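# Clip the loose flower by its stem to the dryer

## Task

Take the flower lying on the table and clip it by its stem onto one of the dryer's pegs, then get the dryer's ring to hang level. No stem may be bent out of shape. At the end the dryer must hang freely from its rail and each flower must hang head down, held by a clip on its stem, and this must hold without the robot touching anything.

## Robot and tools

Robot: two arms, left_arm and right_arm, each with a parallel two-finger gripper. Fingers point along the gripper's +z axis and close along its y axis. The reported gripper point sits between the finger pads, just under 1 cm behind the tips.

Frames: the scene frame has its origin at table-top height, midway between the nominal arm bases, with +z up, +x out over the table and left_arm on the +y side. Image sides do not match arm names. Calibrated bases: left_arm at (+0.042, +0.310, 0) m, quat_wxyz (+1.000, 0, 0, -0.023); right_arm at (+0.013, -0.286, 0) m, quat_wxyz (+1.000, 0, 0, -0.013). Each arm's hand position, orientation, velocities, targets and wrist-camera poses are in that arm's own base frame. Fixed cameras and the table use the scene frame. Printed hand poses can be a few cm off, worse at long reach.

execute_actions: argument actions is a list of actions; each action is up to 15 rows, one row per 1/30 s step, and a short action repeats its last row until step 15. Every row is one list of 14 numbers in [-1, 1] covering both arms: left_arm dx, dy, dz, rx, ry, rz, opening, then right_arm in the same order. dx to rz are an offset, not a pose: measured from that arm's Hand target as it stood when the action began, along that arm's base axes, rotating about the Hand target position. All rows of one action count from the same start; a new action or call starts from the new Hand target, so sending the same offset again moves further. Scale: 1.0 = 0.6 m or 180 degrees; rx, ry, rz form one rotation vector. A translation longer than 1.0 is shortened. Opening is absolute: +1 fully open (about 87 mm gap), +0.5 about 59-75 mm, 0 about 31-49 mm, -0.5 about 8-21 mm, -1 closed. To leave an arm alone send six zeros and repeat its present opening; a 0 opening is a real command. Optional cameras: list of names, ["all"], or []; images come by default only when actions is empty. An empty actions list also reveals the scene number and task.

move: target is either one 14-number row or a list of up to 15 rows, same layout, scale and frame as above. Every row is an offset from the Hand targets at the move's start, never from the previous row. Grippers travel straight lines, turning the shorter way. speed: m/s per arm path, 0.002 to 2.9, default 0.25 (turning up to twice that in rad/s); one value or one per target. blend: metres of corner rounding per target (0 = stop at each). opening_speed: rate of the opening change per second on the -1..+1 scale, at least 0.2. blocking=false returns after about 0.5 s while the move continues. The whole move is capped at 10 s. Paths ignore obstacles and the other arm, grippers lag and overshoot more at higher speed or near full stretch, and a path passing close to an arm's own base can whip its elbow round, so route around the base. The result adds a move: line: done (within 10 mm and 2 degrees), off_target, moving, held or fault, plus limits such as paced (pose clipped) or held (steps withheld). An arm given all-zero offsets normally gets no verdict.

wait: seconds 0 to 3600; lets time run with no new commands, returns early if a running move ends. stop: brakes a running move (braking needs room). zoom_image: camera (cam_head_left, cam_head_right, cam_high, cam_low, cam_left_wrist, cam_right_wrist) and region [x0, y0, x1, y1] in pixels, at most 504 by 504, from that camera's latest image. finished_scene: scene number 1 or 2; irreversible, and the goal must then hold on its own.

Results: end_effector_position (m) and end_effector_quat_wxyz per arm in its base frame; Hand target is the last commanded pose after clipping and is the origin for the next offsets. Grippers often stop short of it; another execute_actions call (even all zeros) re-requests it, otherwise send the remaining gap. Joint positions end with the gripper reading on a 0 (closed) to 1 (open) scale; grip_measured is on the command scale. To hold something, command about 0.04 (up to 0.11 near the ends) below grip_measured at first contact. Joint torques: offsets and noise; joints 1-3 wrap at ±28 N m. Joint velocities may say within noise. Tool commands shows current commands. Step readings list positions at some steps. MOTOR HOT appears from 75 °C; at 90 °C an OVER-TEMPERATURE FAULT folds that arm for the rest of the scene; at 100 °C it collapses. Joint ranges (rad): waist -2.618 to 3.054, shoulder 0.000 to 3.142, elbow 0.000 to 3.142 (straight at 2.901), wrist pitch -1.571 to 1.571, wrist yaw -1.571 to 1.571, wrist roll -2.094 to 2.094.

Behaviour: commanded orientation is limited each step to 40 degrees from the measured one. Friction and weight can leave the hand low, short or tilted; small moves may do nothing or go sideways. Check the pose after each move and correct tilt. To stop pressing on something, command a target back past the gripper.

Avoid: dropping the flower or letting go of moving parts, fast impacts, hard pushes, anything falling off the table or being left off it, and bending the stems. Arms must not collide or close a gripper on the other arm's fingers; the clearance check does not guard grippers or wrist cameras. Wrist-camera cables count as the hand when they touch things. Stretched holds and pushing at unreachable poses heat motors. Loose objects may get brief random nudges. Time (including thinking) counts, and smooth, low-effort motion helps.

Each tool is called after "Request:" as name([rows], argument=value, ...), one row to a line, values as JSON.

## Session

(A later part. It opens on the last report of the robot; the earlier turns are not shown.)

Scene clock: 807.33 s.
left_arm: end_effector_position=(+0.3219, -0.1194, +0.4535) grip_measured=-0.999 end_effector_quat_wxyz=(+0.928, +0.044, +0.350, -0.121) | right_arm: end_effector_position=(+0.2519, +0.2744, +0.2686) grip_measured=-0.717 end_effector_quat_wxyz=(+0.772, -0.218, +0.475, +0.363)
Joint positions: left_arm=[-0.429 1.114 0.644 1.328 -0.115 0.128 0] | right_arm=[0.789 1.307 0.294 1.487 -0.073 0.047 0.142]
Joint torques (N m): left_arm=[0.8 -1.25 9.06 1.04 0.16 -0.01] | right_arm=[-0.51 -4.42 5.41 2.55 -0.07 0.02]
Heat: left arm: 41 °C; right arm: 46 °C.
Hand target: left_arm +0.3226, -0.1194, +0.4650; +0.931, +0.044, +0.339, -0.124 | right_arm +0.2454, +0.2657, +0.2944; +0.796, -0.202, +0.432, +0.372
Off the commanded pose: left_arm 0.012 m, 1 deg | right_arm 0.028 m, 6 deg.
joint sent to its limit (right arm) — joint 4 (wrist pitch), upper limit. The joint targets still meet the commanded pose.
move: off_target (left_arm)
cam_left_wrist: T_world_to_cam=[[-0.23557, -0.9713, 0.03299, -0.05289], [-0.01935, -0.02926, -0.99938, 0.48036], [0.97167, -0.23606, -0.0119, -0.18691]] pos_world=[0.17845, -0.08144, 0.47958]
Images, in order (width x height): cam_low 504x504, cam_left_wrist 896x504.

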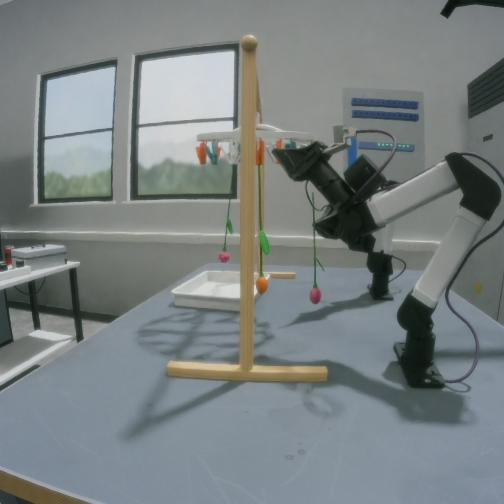

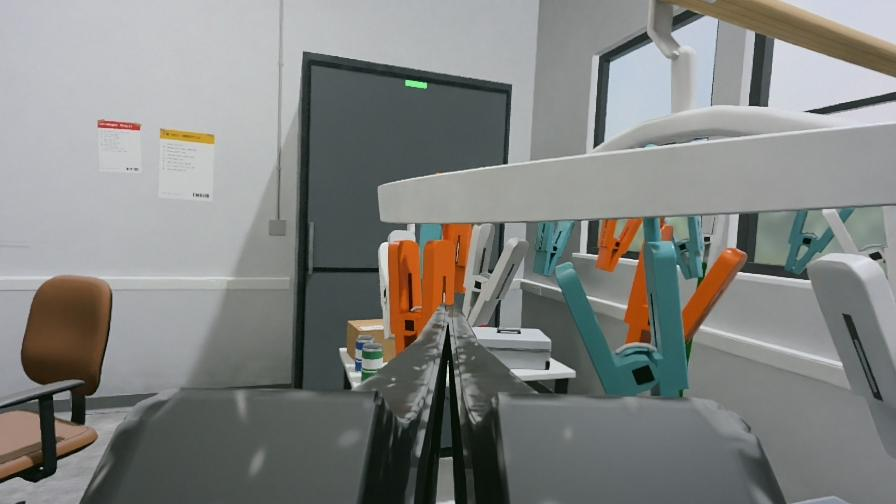

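Request:
move([
  [0,0,0.0583,0,0,0,-1.0,0,0,0,0,0,0,-0.9],
], speed=0.06, cameras=["cam_left_wrist","cam_low"])

Request:
zoom_image(camera="cam_low", region=[190, 90, 340, 190])

Scene clock: 812.73 s.
left_arm: end_effector_position=(+0.3299, -0.1231, +0.4807) grip_measured=-0.999 end_effector_quat_wxyz=(+0.924, +0.047, +0.360, -0.119) | right_arm: end_effector_position=(+0.2519, +0.2744, +0.2686) grip_measured=-0.717 end_effector_quat_wxyz=(+0.772, -0.218, +0.475, +0.363)
Joint positions: left_arm=[-0.429 1.114 0.771 1.179 -0.115 0.128 0] | right_arm=[0.789 1.307 0.294 1.487 -0.073 0.047 0.142]
Joint torques (N m): left_arm=[0.75 -3.37 9.25 1.08 0.15 0] | right_arm=[-0.47 -4.42 5.41 2.54 -0.07 0.03]
Heat: left arm: 41 °C; right arm: 47 °C.
Hand target: left_arm +0.3226, -0.1194, +0.5001; +0.931, +0.044, +0.339, -0.124 | right_arm +0.2454, +0.2657, +0.2944; +0.796, -0.202, +0.432, +0.372
Off the commanded pose: left_arm 0.021 m, 3 deg | right_arm 0.028 m, 6 deg.
joint sent to its limit (right arm) — joint 4 (wrist pitch), upper limit. The joint targets still meet the commanded pose.
move: off_target (left_arm)
cam_left_wrist: T_world_to_cam=[[-0.23524, -0.97152, 0.02838, -0.05338], [-0.0397, -0.01957, -0.99902, 0.51532], [0.97113, -0.23613, -0.03397, -0.18448]] pos_world=[0.18706, -0.08534, 0.51006]
Images, in order (width x height): cam_low 504x504, cam_left_wrist 896x504.

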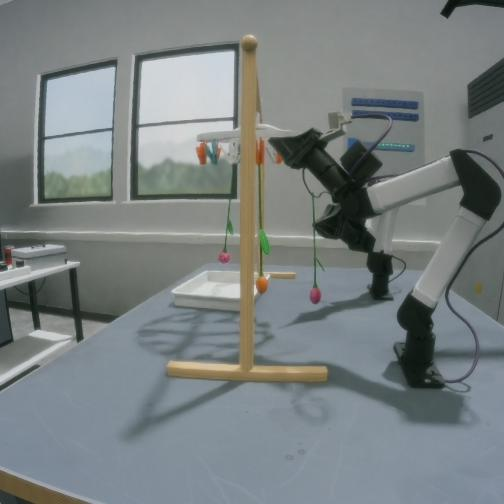

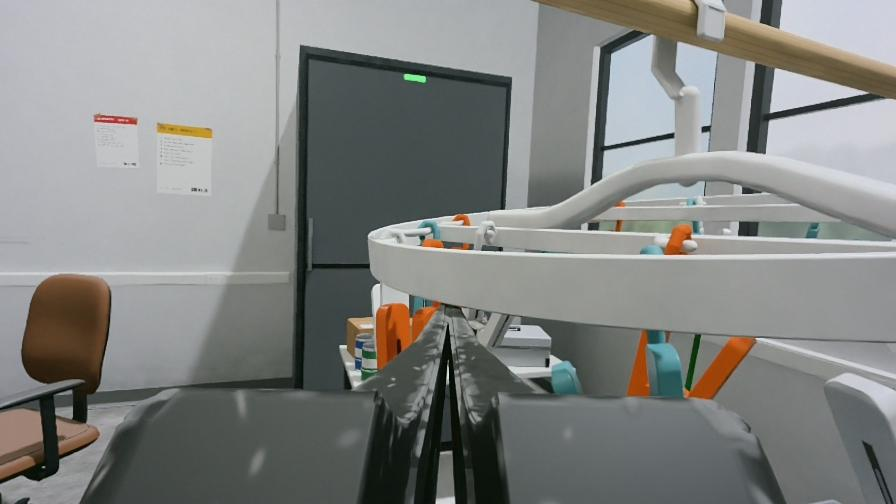

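Scaled by 3.360 from the camera's image (finer frame: 720x720).

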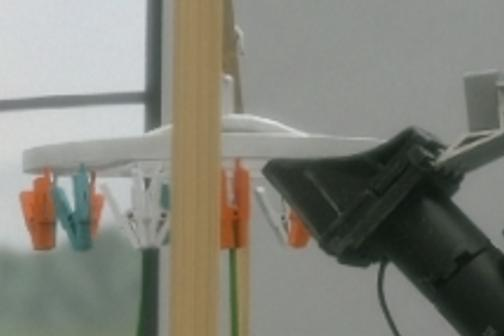

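Request:
move([
  [0,0,0.05,0,0,0,-1.0,0,0,0,0,0,0,-0.9],
], speed=0.05, cameras=["cam_left_wrist","cam_low"])

Request:
zoom_image(camera="cam_low", region=[190, 90, 340, 190])

Scene clock: 817.03 s.
left_arm: end_effector_position=(+0.3322, -0.1242, +0.5085) grip_measured=-0.999 end_effector_quat_wxyz=(+0.923, +0.048, +0.363, -0.119) | right_arm: end_effector_position=(+0.2519, +0.2744, +0.2686) grip_measured=-0.717 end_effector_quat_wxyz=(+0.772, -0.218, +0.475, +0.363)
Joint positions: left_arm=[-0.429 1.114 0.888 1.055 -0.114 0.128 0] | right_arm=[0.789 1.307 0.294 1.487 -0.073 0.047 0.142]
Joint torques (N m): left_arm=[0.75 -3.4 9.46 1.16 0.15 0] | right_arm=[-0.46 -4.44 5.41 2.56 -0.05 0.03]
Heat: left arm: 41 °C; right arm: 47 °C.
Hand target: left_arm +0.3226, -0.1195, +0.5301; +0.931, +0.045, +0.339, -0.124 | right_arm +0.2454, +0.2657, +0.2944; +0.796, -0.202, +0.432, +0.372
Off the commanded pose: left_arm 0.024 m, 3 deg | right_arm 0.028 m, 6 deg.
joint sent to its limit (right arm) — joint 4 (wrist pitch), upper limit. The joint targets still meet the commanded pose.
move: off_target (left_arm)
cam_left_wrist: T_world_to_cam=[[-0.23528, -0.97156, 0.02669, -0.05386], [-0.04648, -0.01618, -0.99879, 0.54575], [0.97081, -0.23624, -0.04136, -0.18218]] pos_world=[0.18956, -0.08654, 0.53899]
Images, in order (width x height): cam_low 504x504, cam_left_wrist 896x504.

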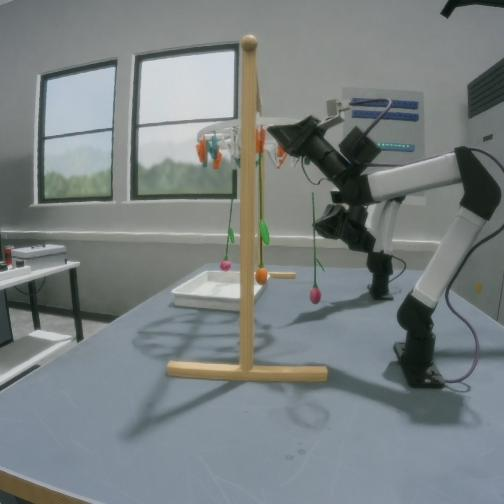

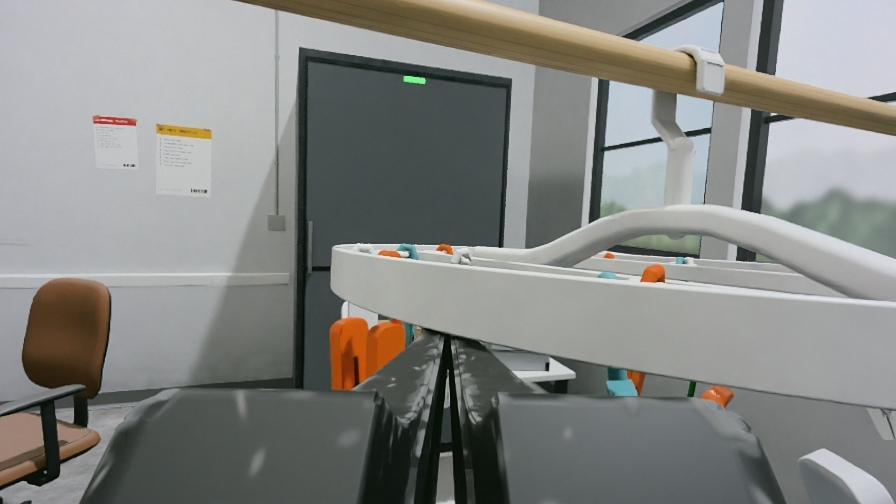

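Scaled by 3.360 from the camera's image (finer frame: 720x720).

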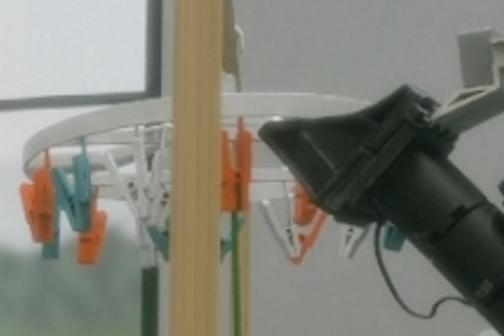

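Request:
move([
  [0,0,-0.12,0,0,0,-1.0,0,0,0,0,0,0,-0.9],
], speed=0.05, cameras=["cam_left_wrist","cam_low"])

Request:
zoom_image(camera="cam_low", region=[190, 90, 340, 190])

Scene clock: 820.00 s.
left_arm: end_effector_position=(+0.3218, -0.1196, +0.4606) grip_measured=-0.999 end_effector_quat_wxyz=(+0.931, +0.042, +0.342, -0.122) | right_arm: end_effector_position=(+0.2519, +0.2744, +0.2686) grip_measured=-0.717 end_effector_quat_wxyz=(+0.772, -0.218, +0.475, +0.363)
Joint positions: left_arm=[-0.429 1.122 0.665 1.332 -0.114 0.128 0] | right_arm=[0.789 1.307 0.294 1.487 -0.073 0.047 0.142]
Joint torques (N m): left_arm=[0.77 -1.29 5.31 1.29 0.14 -0.01] | right_arm=[-0.47 -4.45 5.35 2.54 -0.05 0.03]
Heat: left arm: 41 °C; right arm: 47 °C.
Hand target: left_arm +0.3226, -0.1194, +0.4581; +0.931, +0.045, +0.339, -0.124 | right_arm +0.2454, +0.2657, +0.2944; +0.796, -0.202, +0.432, +0.372
Off the commanded pose: left_arm 0.003 m, 1 deg | right_arm 0.028 m, 6 deg.
joint sent to its limit (right arm) — joint 4 (wrist pitch), upper limit. The joint targets still meet the commanded pose.
move: done
cam_left_wrist: T_world_to_cam=[[-0.23684, -0.97091, 0.03512, -0.05381], [-0.00445, -0.03506, -0.99938, 0.48197], [0.97154, -0.23684, 0.00399, -0.19417]] pos_world=[0.17804, -0.08133, 0.48433]
Images, in order (width x height): cam_low 504x504, cam_left_wrist 896x504.

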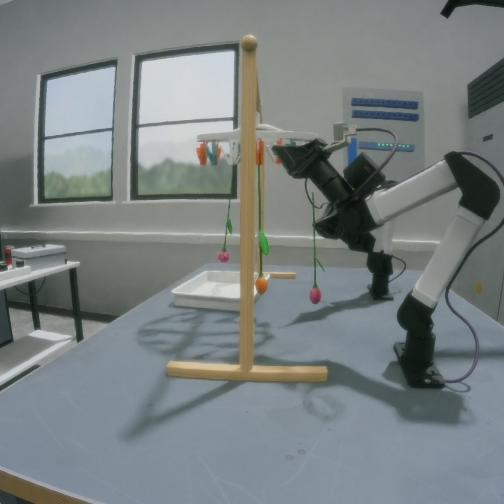

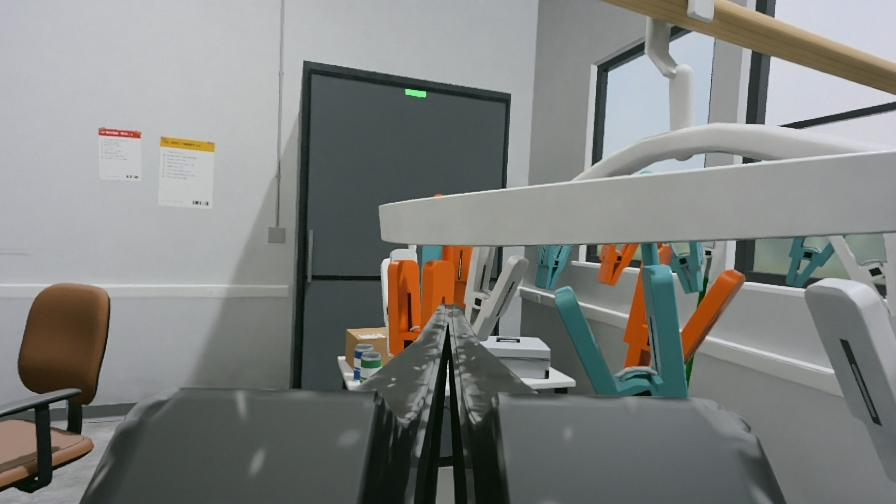

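Scaled by 3.360 from the camera's image (finer frame: 720x720).

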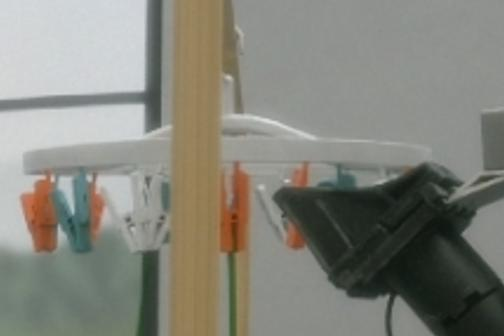

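Request:
move([
  [-0.0933,0.025,-0.115,0,0,0,-1.0,-0.0423,-0.2095,-0.0067,0,0,0,-0.9],
  [-0.1877,-0.1177,-0.1133,0,0,0,-1.0,-0.0423,-0.2095,-0.0067,0,0,0,-0.9],
  [-0.2043,-0.2843,-0.0435,0,0,0,-1.0,-0.0423,-0.2095,-0.0067,0,0,0,-0.9],
  [-0.121,-0.3077,0.0582,0,0,0,-1.0,-0.0423,-0.2095,-0.0067,0,0,0,-0.9],
], speed=[0.12,0.2,0.2,0.1], blend=[0.02,0.03,0.02,0], cameras=["cam_left_wrist","cam_head_left","cam_high"])

Request:
zoom_image(camera="cam_head_left", region=[100, 60, 340, 300])

Scene clock: 867.10 s.
left_arm: end_effector_position=(+0.2539, -0.3159, +0.4696) grip_measured=-1.000 end_effector_quat_wxyz=(+0.918, +0.089, +0.372, -0.107) | right_arm: end_effector_position=(+0.2234, +0.1414, +0.2856) grip_measured=-0.717 end_effector_quat_wxyz=(+0.788, -0.197, +0.446, +0.376)
Joint positions: left_arm=[-1.187 1.51 1.013 1.479 -0.552 0.784 0] | right_arm=[0.095 0.799 0.056 1.45 -0.631 0.495 0.142]
Joint torques (N m): left_arm=[0.7 -4.03 8.92 1.82 0.36 0.04] | right_arm=[-0.5 1.18 5.82 1.68 0.11 0.03]
Heat: left arm: 40 °C; right arm: 49 °C.
Hand target: left_arm +0.2500, -0.3040, +0.4930; +0.931, +0.044, +0.339, -0.124 | right_arm +0.2200, +0.1399, +0.2903; +0.796, -0.202, +0.432, +0.372
Off the commanded pose: left_arm 0.027 m, 7 deg | right_arm 0.006 m, 2 deg.
move: off_target (left_arm)
cam_left_wrist: T_world_to_cam=[[-0.24216, -0.96872, -0.05423, -0.21688], [-0.05517, 0.06955, -0.99605, 0.52814], [0.96866, -0.23822, -0.07029, -0.13954]] pos_world=[0.11178, -0.28007, 0.50449]
Images, in order (width x height): cam_head_left 504x504, cam_high 504x504, cam_left_wrist 896x504.

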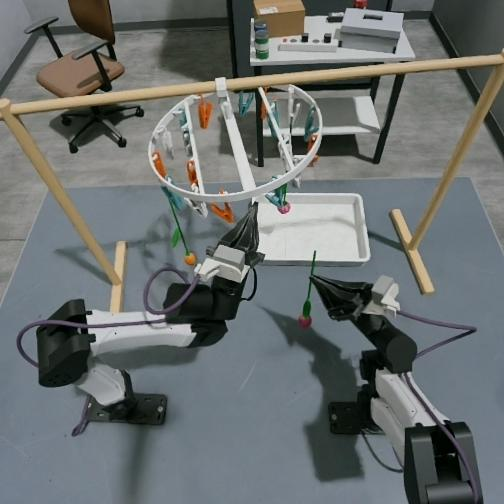

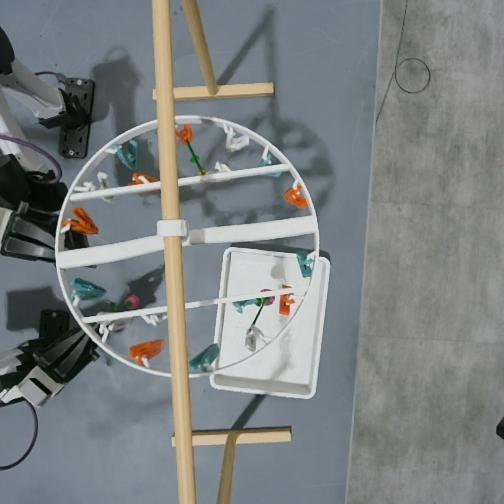

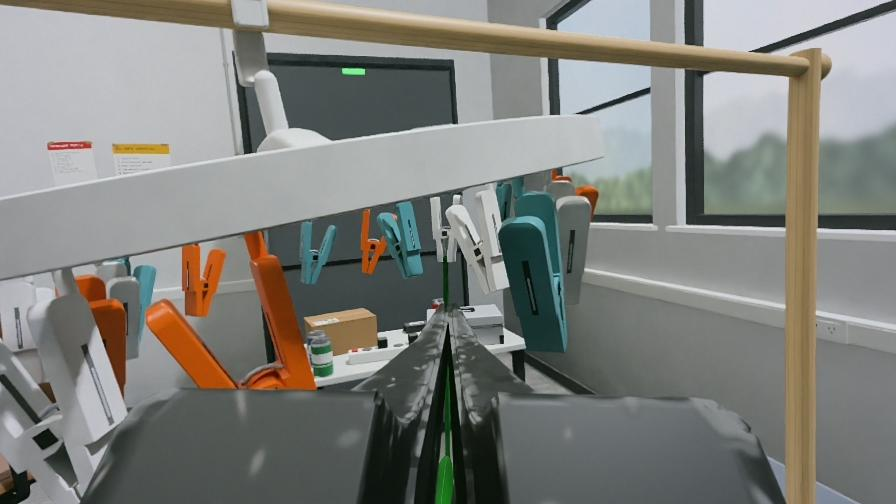

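Scaled by 2.100 from the camera's image (finer frame: 720x720).

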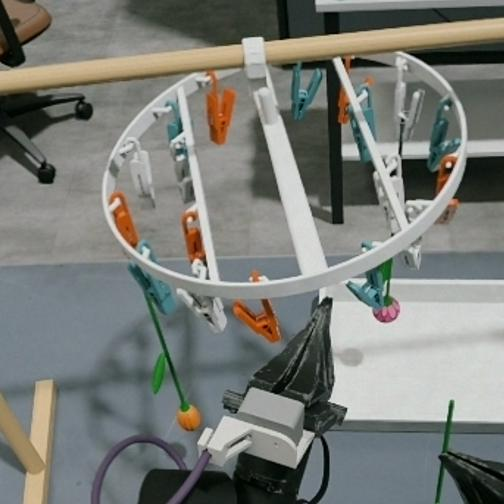

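Request:
move([
  [0.0007,0.0095,0.0217,0,0,0,-1.0,0,0,0,0,0,0,-0.9],
  [-0.0117,0.07,0.0217,0,0,-0.02,-1.0,0,0,0,0,0,0,-0.9],
  [-0.0092,0.1355,0.0217,0,0,-0.05,-1.0,0,0,0,0,0,0,-0.9],
  [0.0097,0.1967,0.0217,0,0,-0.09,-1.0,0,0,0,0,0,0,-0.9],
  [0.0413,0.2512,0.0217,0,0,-0.13,-1.0,0,0,0,0,0,0,-0.9],
  [0.094,0.3003,0.0217,0,0,-0.167,-1.0,0,0,0,0,0,0,-0.9],
], speed=[0.06,0.06,0.07,0.07,0.07,0.05], blend=[0.005,0.015,0.015,0.015,0.015,0], cameras=["cam_left_wrist","cam_head_left","cam_high","cam_low"])

Request:
zoom_image(camera="cam_head_left", region=[100, 60, 340, 300])

Scene clock: 878.30 s.
left_arm: end_effector_position=(+0.3107, -0.1245, +0.4919) grip_measured=-1.000 end_effector_quat_wxyz=(+0.862, +0.121, +0.335, -0.361) | right_arm: end_effector_position=(+0.2234, +0.1414, +0.2856) grip_measured=-0.717 end_effector_quat_wxyz=(+0.788, -0.197, +0.446, +0.376)
Joint positions: left_arm=[-0.112 1.143 0.803 1.287 0.405 -0.549 0] | right_arm=[0.095 0.799 0.056 1.45 -0.631 0.495 0.142]
Joint torques (N m): left_arm=[0.73 -1.32 9.2 1.13 -0.04 -0.02] | right_arm=[-0.55 1.17 5.86 1.68 0.1 0.04]
Heat: left arm: 41 °C; right arm: 48 °C.
Hand target: left_arm +0.3064, -0.1239, +0.5061; +0.867, +0.131, +0.316, -0.361 | right_arm +0.2200, +0.1399, +0.2903; +0.796, -0.202, +0.432, +0.372
Off the commanded pose: left_arm 0.015 m, 2 deg | right_arm 0.006 m, 2 deg.
move: off_target (left_arm)
cam_left_wrist: T_world_to_cam=[[-0.68854, -0.72249, 0.06255, 0.09541], [-0.05781, -0.03129, -0.99784, 0.52926], [0.72289, -0.69067, -0.02022, -0.152]] pos_world=[0.20617, -0.01948, 0.51907]
Images, in order (width x height): cam_head_left 504x504, cam_high 504x504, cam_low 504x504, cam_left_wrist 896x504.

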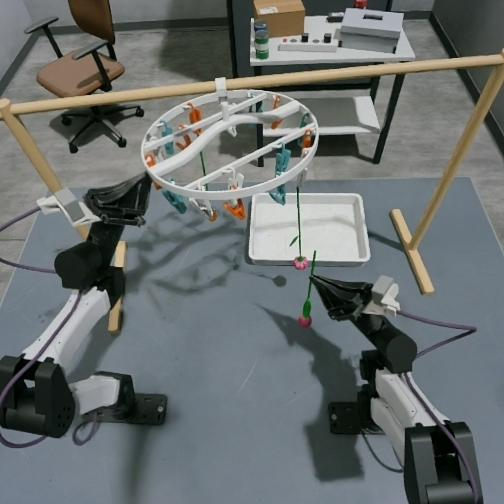

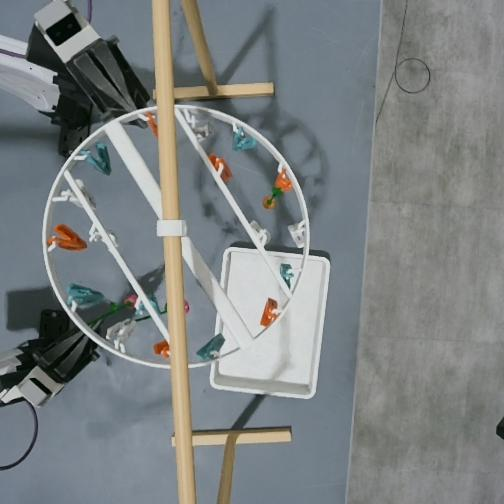

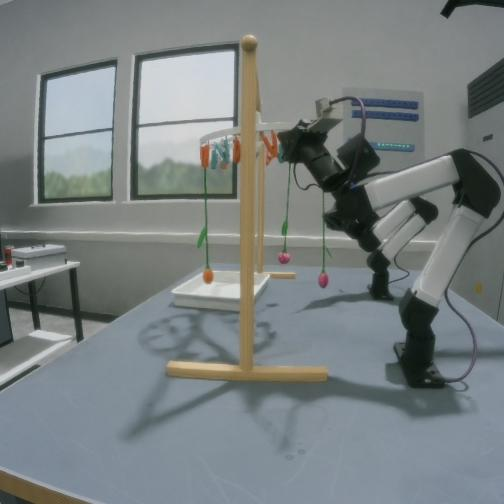

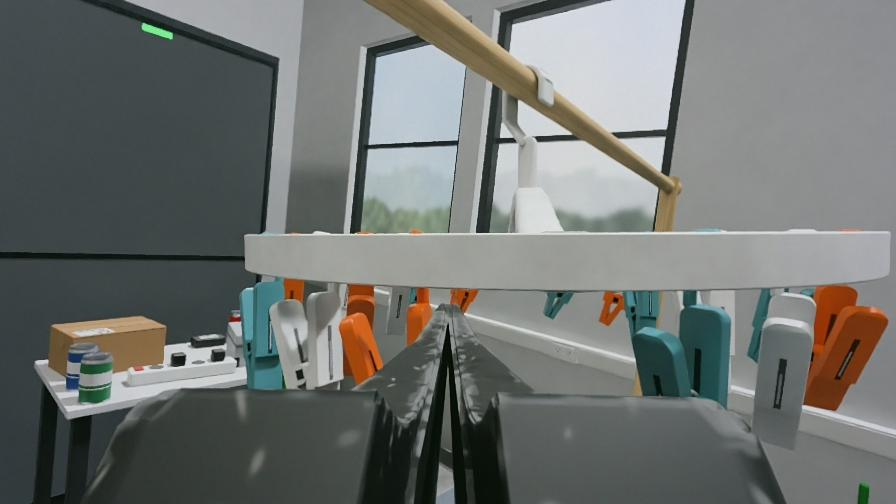

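Scaled by 2.100 from the camera's image (finer frame: 720x720).

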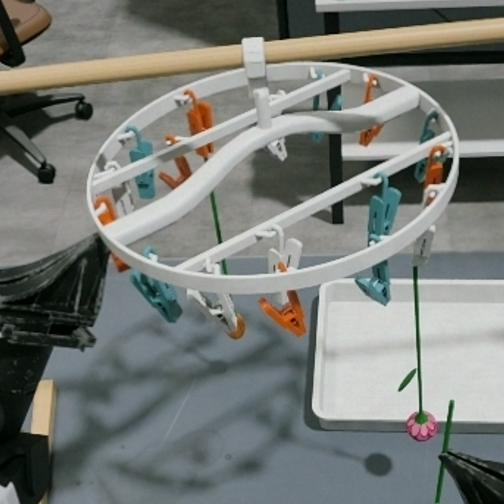

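Request:
move([
  [-0.0733,0.0675,-0.1117,0,0,0,-1.0,0.0117,0.08,0.0283,0,0,0,-0.9],
  [-0.2107,-0.0102,-0.2768,0.044,0.035,-0.036,-1.0,0.0117,0.08,0.0283,0,0,0,-0.9],
  [-0.2107,-0.2927,-0.4685,0.0883,0.0696,-0.0712,0.3,0.0117,0.08,0.0283,0,0,0,-0.9],
], speed=[0.12,0.22,0.2], blend=[0.02,0.03,0], cameras=["cam_left_wrist","cam_right_wrist","cam_head_left"])

Scene clock: 888.13 s.
left_arm: end_effector_position=(+0.1774, -0.2978, +0.1880) grip_measured=+0.300 end_effector_quat_wxyz=(+0.690, +0.295, +0.529, -0.395) | right_arm: end_effector_position=(+0.2257, +0.1878, +0.2949) grip_measured=-0.717 end_effector_quat_wxyz=(+0.786, -0.204, +0.446, +0.376)
Joint positions: left_arm=[-1.036 1.3 0.105 1.464 -0.007 -0.009 0.65] | right_arm=[0.445 0.819 0.135 1.274 -0.364 0.251 0.142]
Joint torques (N m): left_arm=[-0.85 -1.25 7.24 3.05 -0.26 0.25] | right_arm=[0.65 0.68 9.13 1.57 0.18 -0.14]
Heat: left arm: 41 °C; right arm: 47 °C.
Hand target: left_arm +0.1799, -0.2996, +0.2249; +0.756, +0.244, +0.439, -0.420 | right_arm +0.2270, +0.1880, +0.3074; +0.796, -0.202, +0.432, +0.372
Off the commanded pose: left_arm 0.037 m, 14 deg | right_arm 0.012 m, 2 deg.
joint sent to its limit (left arm) — joint 4 (wrist pitch), upper limit. The joint targets are off in orientation, not in position.
move: off_target (left_arm, right_arm); target 3's new opening was sent with left_arm's hand 0.037 m and 14 deg from that target
cam_left_wrist: T_world_to_cam=[[-0.84054, -0.54119, 0.02477, -0.01453], [-0.32038, 0.45968, -0.82828, 0.37381], [0.43687, -0.70414, -0.55976, -0.03333]] pos_world=[0.12211, -0.20317, 0.29132]
cam_right_wrist: T_world_to_cam=[[0.79074, -0.61171, -0.02342, -0.05383], [-0.21355, -0.2398, -0.94704, 0.39261], [0.57369, 0.75387, -0.32025, -0.03365]] pos_world=[0.14571, 0.08659, 0.35978]
Images, in order (width x height): cam_head_left 504x504, cam_left_wrist 896x504, cam_right_wrist 896x504.

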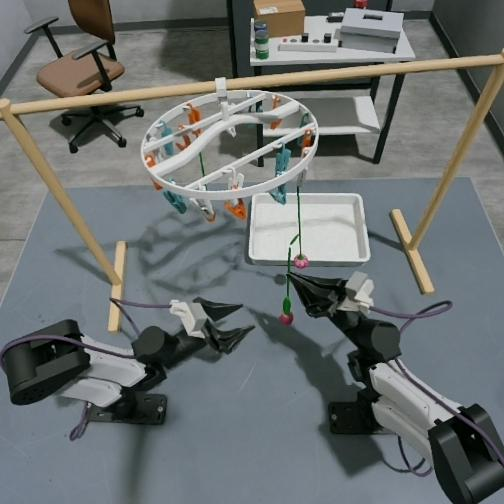

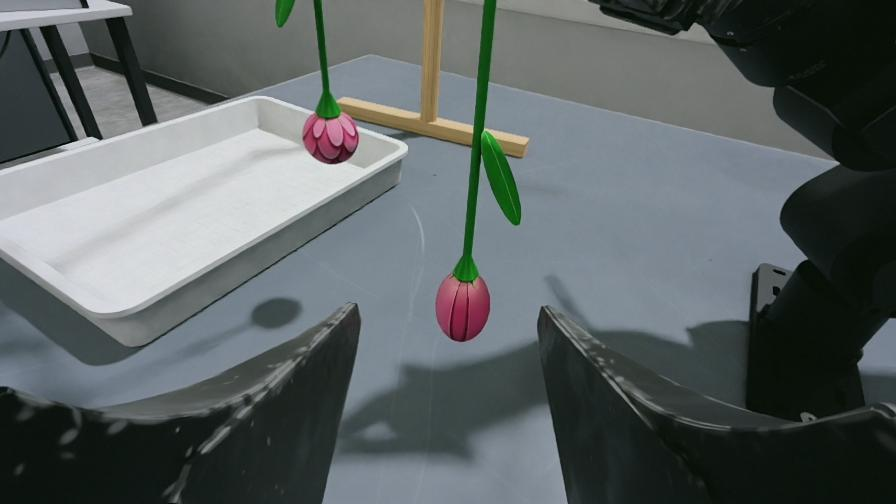

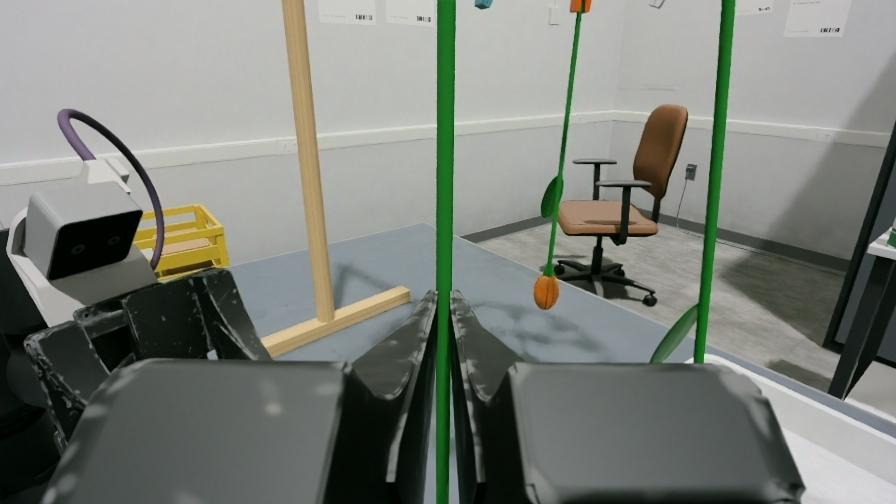

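Request:
move([
  [-0.0165,0.0243,0.2118,0,0,0,0.1,0,0,0,0,0,0,-0.9],
], speed=0.2, cameras=["cam_left_wrist","cam_head_left"])

Scene clock: 899.10 s.
left_arm: end_effector_position=(+0.1700, -0.2872, +0.3344) grip_measured=+0.100 end_effector_quat_wxyz=(+0.744, +0.253, +0.452, -0.423) | right_arm: end_effector_position=(+0.2257, +0.1878, +0.2949) grip_measured=-0.717 end_effector_quat_wxyz=(+0.786, -0.204, +0.446, +0.376)
Joint positions: left_arm=[-1.044 0.861 0.388 0.955 -0.014 0.002 0.55] | right_arm=[0.445 0.819 0.135 1.274 -0.364 0.251 0.142]
Joint torques (N m): left_arm=[-0.9 -1.33 9.36 1.63 -0.26 0.24] | right_arm=[0.68 0.69 9.31 1.57 0.19 -0.14]
Heat: left arm: 42 °C; right arm: 47 °C.
Hand target: left_arm +0.1701, -0.2849, +0.3520; +0.756, +0.243, +0.439, -0.420 | right_arm +0.2270, +0.1880, +0.3074; +0.796, -0.202, +0.432, +0.372
Off the commanded pose: left_arm 0.018 m, 2 deg | right_arm 0.013 m, 2 deg.
move: off_target (left_arm)
cam_left_wrist: T_world_to_cam=[[-0.84209, -0.5387, 0.02614, -0.01806], [-0.22061, 0.29982, -0.92814, 0.45832], [0.49215, -0.78734, -0.37133, -0.03695]] pos_world=[0.10409, -0.17624, 0.41214]
Images, in order (width x height): cam_head_left 504x504, cam_left_wrist 896x504.

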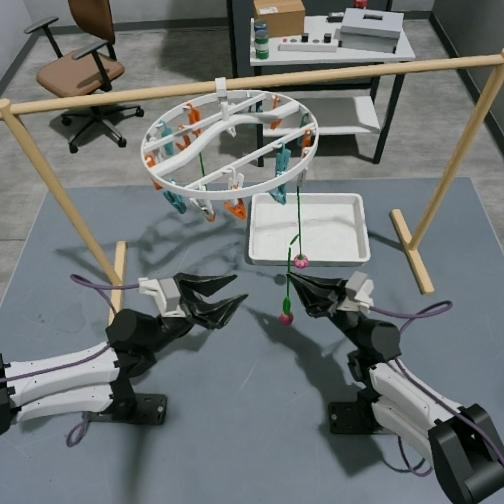

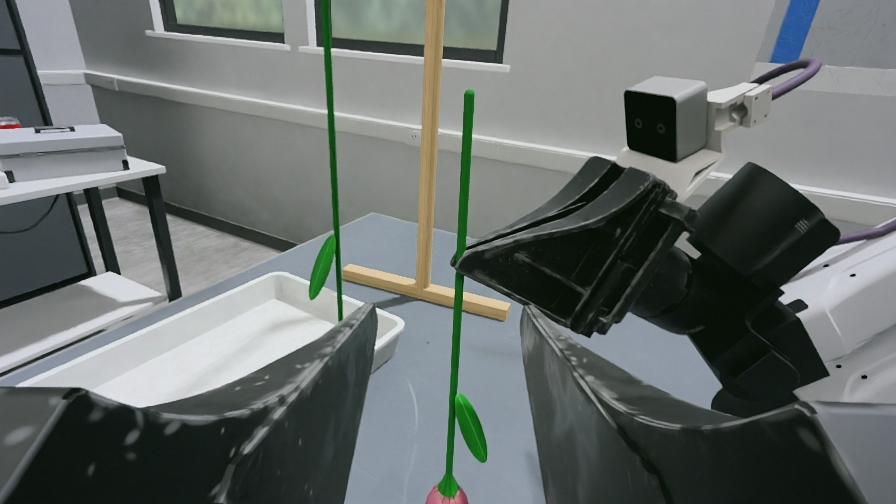

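Request:
move([
  [0.062,-0.1285,0.0233,0,0,0,0.1,0,0,0,0,0,0,-0.9],
], speed=0.12, cameras=["cam_left_wrist","cam_right_wrist","cam_head_left"])

Request:
zoom_image(camera="cam_head_left", region=[220, 200, 370, 350])

Scene clock: 904.70 s.
left_arm: end_effector_position=(+0.2057, -0.3606, +0.3470) grip_measured=+0.100 end_effector_quat_wxyz=(+0.741, +0.256, +0.456, -0.421) | right_arm: end_effector_position=(+0.2257, +0.1878, +0.2949) grip_measured=-0.717 end_effector_quat_wxyz=(+0.786, -0.204, +0.446, +0.376)
Joint positions: left_arm=[-1.069 1.263 0.64 1.093 -0.035 0.013 0.55] | right_arm=[0.445 0.819 0.135 1.274 -0.364 0.251 0.142]
Joint torques (N m): left_arm=[-0.85 -2.5 9.57 1.89 -0.26 0.24] | right_arm=[0.68 0.62 9.21 1.56 0.19 -0.13]
Heat: left arm: 41 °C; right arm: 46 °C.
Hand target: left_arm +0.2073, -0.3620, +0.3660; +0.756, +0.243, +0.439, -0.420 | right_arm +0.2270, +0.1880, +0.3074; +0.796, -0.202, +0.432, +0.372
Off the commanded pose: left_arm 0.019 m, 3 deg | right_arm 0.013 m, 2 deg.
move: off_target (left_arm)
cam_left_wrist: T_world_to_cam=[[-0.84223, -0.53853, 0.02517, -0.02741], [-0.22552, 0.30953, -0.92376, 0.50299], [0.48968, -0.7837, -0.38214, -0.10221]] pos_world=[0.1404, -0.25055, 0.42627]
cam_right_wrist: T_world_to_cam=[[0.79074, -0.61171, -0.02342, -0.05383], [-0.21355, -0.2398, -0.94704, 0.39261], [0.57369, 0.75387, -0.32025, -0.03365]] pos_world=[0.14571, 0.08659, 0.35978]
Images, in order (width x height): cam_head_left 504x504, cam_left_wrist 896x504, cam_right_wrist 896x504.

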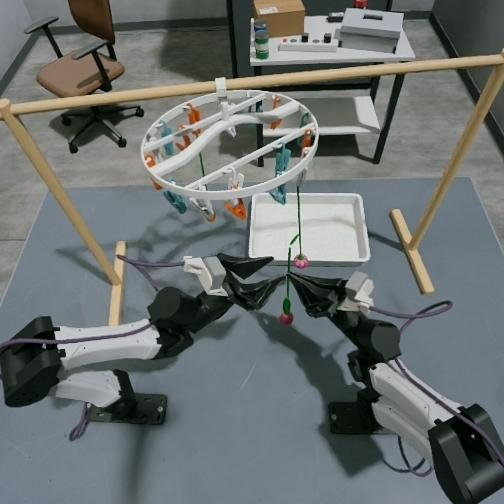

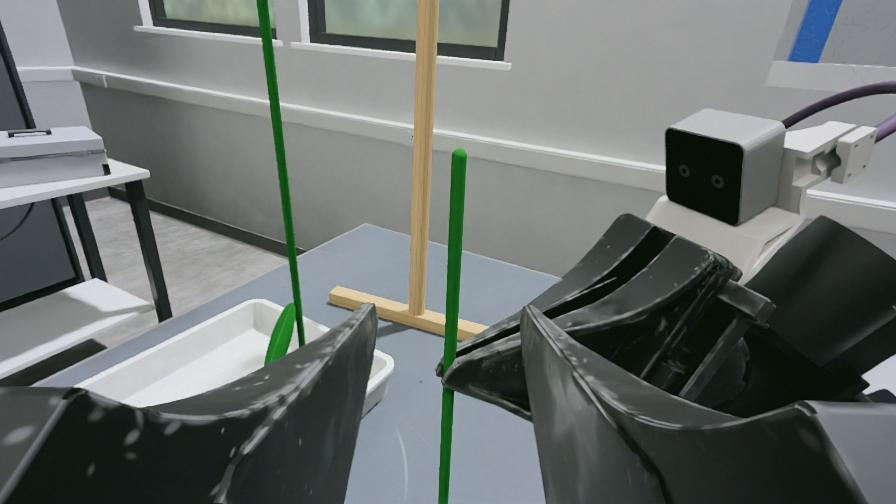

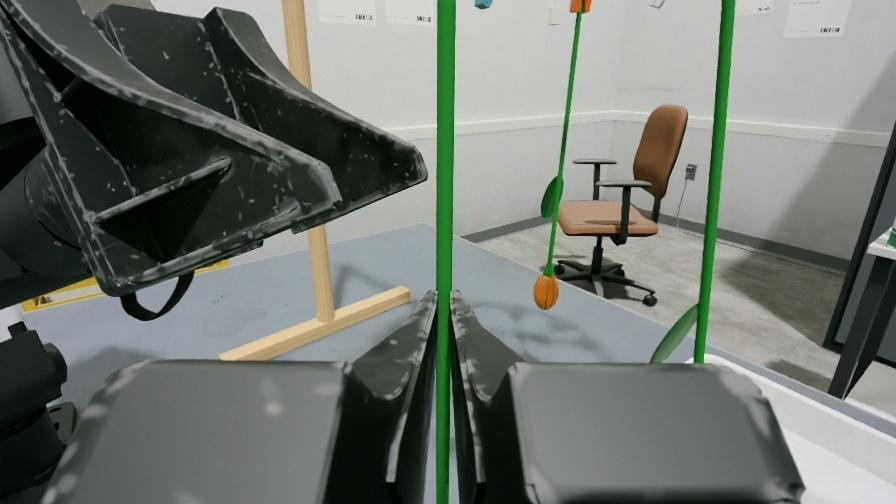

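Scaled by 3.360 from the camera's image (finer frame: 720x720).

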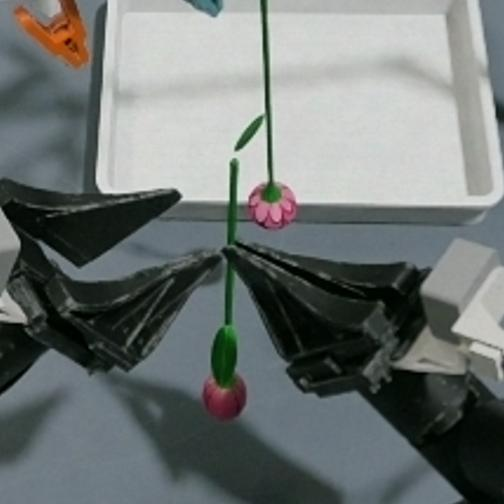

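Request:
move([
  [0.0388,-0.0642,-0.008,0,0,0,0.1,0,0,0,0,0,0,-0.9],
], speed=0.08, cameras=["cam_left_wrist","cam_right_wrist","cam_low"])

Request:
zoom_image(camera="cam_low", region=[260, 150, 400, 290])

Scene clock: 909.40 s.
left_arm: end_effector_position=(+0.2272, -0.3996, +0.3434) grip_measured=+0.100 end_effector_quat_wxyz=(+0.741, +0.256, +0.455, -0.421) | right_arm: end_effector_position=(+0.2257, +0.1878, +0.2949) grip_measured=-0.717 end_effector_quat_wxyz=(+0.786, -0.204, +0.446, +0.376)
Joint positions: left_arm=[-1.069 1.46 0.775 1.157 -0.035 0.013 0.55] | right_arm=[0.445 0.819 0.135 1.274 -0.364 0.251 0.142]
Joint torques (N m): left_arm=[-0.12 -4 9.37 1.89 -0.17 0.2] | right_arm=[0.65 0.7 9.24 1.55 0.18 -0.13]
Heat: left arm: 41 °C; right arm: 46 °C.
Hand target: left_arm +0.2305, -0.4005, +0.3613; +0.756, +0.243, +0.439, -0.420 | right_arm +0.2270, +0.1880, +0.3074; +0.796, -0.202, +0.432, +0.372
Off the commanded pose: left_arm 0.018 m, 3 deg | right_arm 0.013 m, 2 deg.
move: off_target (left_arm)
cam_left_wrist: T_world_to_cam=[[-0.84226, -0.53847, 0.02526, -0.03034], [-0.2252, 0.3089, -0.92405, 0.5163], [0.48977, -0.78398, -0.38144, -0.14494]] pos_world=[0.1617, -0.28945, 0.42257]
cam_right_wrist: T_world_to_cam=[[0.79074, -0.61171, -0.02342, -0.05383], [-0.21355, -0.2398, -0.94704, 0.39261], [0.57369, 0.75387, -0.32025, -0.03365]] pos_world=[0.14571, 0.08659, 0.35978]
Images, in order (width x height): cam_low 504x504, cam_left_wrist 896x504, cam_right_wrist 896x504.

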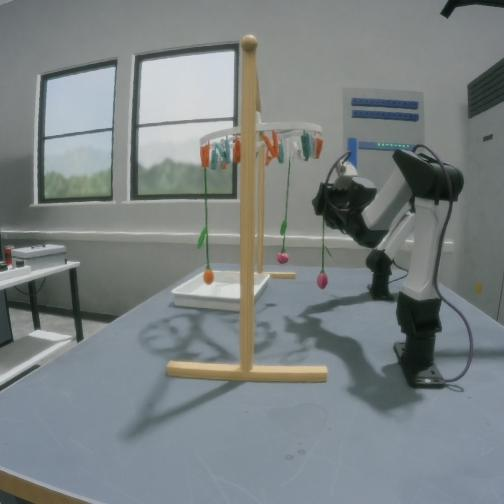

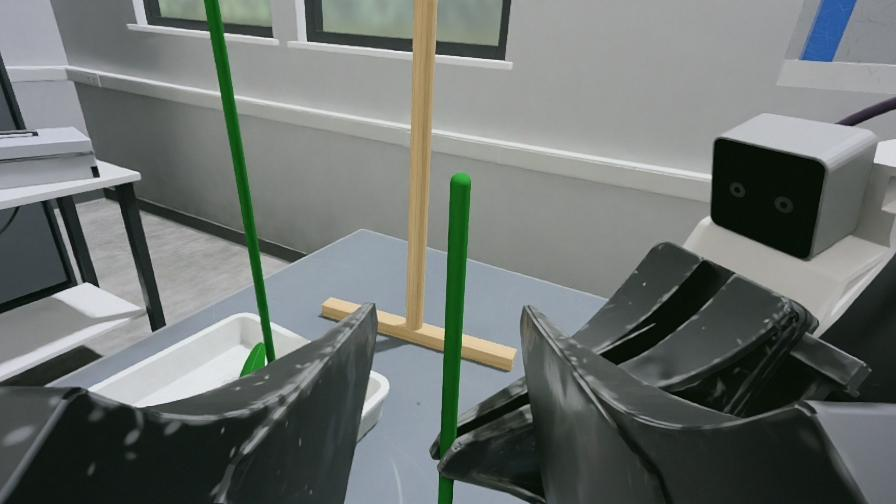

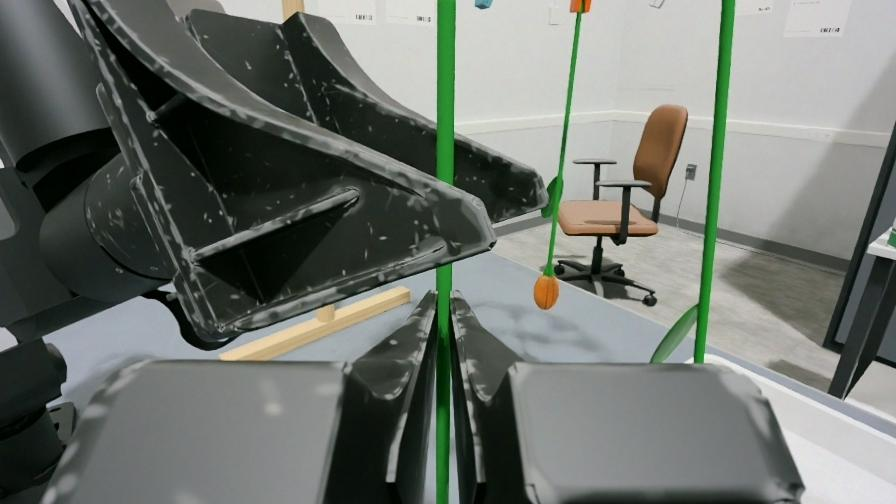

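Scaled by 3.600 from the camera's image (finer frame: 720x720).

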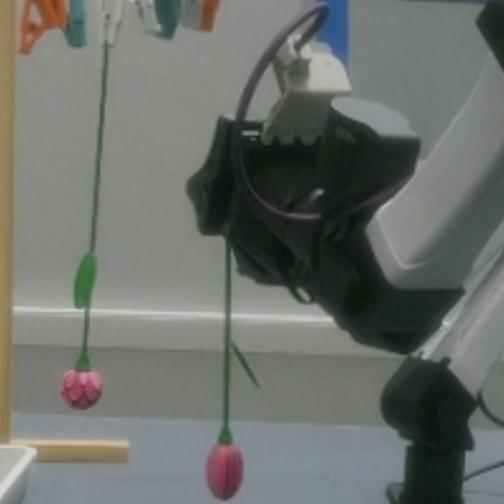

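Request:
move([
  [0,0,0,0,0,0,-0.9,0,0,0,0,0,0,-0.9],
], opening_speed=0.8, cameras=["cam_left_wrist","cam_right_wrist"])

Scene clock: 912.77 s.
left_arm: end_effector_position=(+0.2272, -0.3996, +0.3435) grip_measured=-0.853 end_effector_quat_wxyz=(+0.741, +0.256, +0.455, -0.421) | right_arm: end_effector_position=(+0.2260, +0.1878, +0.2946) grip_measured=-0.717 end_effector_quat_wxyz=(+0.786, -0.204, +0.446, +0.376)
Joint positions: left_arm=[-1.069 1.46 0.775 1.158 -0.035 0.014 0.073] | right_arm=[0.445 0.819 0.135 1.273 -0.364 0.251 0.142]
Joint torques (N m): left_arm=[-0.12 -3.99 9.37 1.9 -0.18 0.2] | right_arm=[0.65 0.64 9.2 1.57 0.18 -0.14]
Heat: left arm: 41 °C; right arm: 46 °C.
Hand target: left_arm +0.2305, -0.4006, +0.3612; +0.756, +0.243, +0.439, -0.420 | right_arm +0.2270, +0.1880, +0.3073; +0.796, -0.202, +0.432, +0.372
Off the commanded pose: left_arm 0.018 m, 3 deg | right_arm 0.013 m, 2 deg.
move: done
cam_left_wrist: T_world_to_cam=[[-0.84213, -0.5387, 0.0249, -0.03028], [-0.22484, 0.30876, -0.92418, 0.51635], [0.49017, -0.78388, -0.38113, -0.14506]] pos_world=[0.1617, -0.28945, 0.42267]
cam_right_wrist: T_world_to_cam=[[0.79032, -0.6122, -0.0245, -0.05358], [-0.21524, -0.23998, -0.94661, 0.39269], [0.57364, 0.7534, -0.32143, -0.03338]] pos_world=[0.14601, 0.08659, 0.35968]

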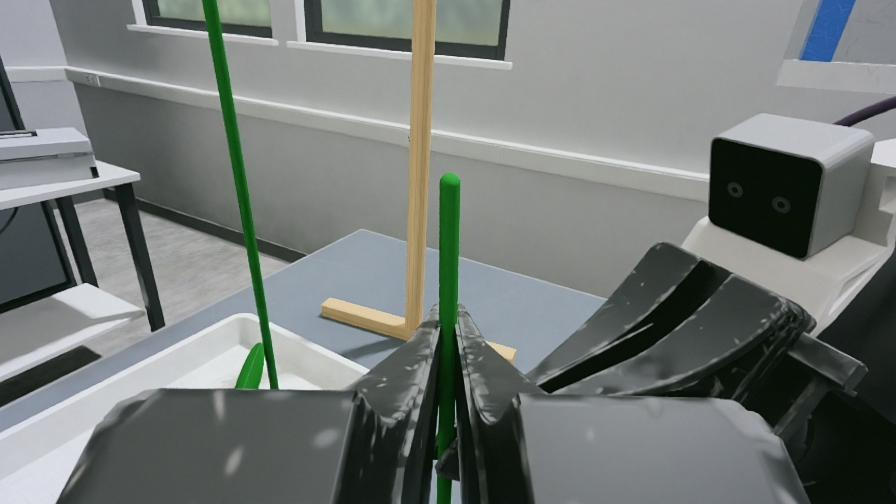

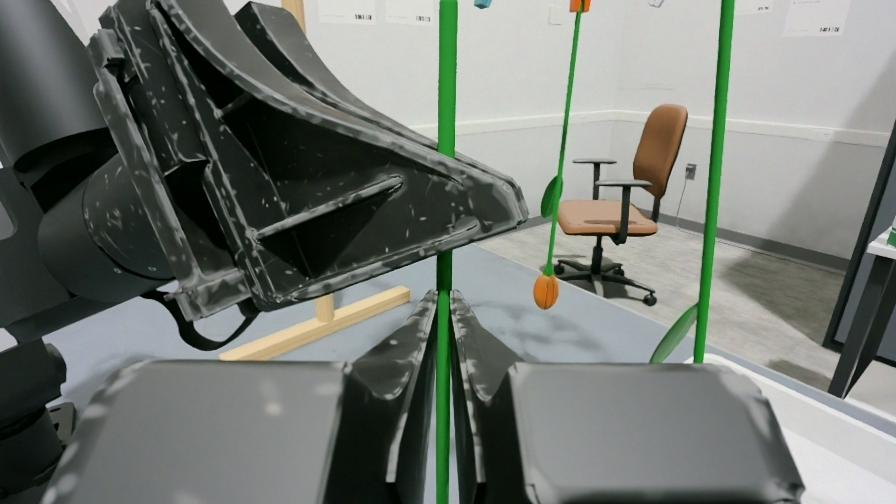

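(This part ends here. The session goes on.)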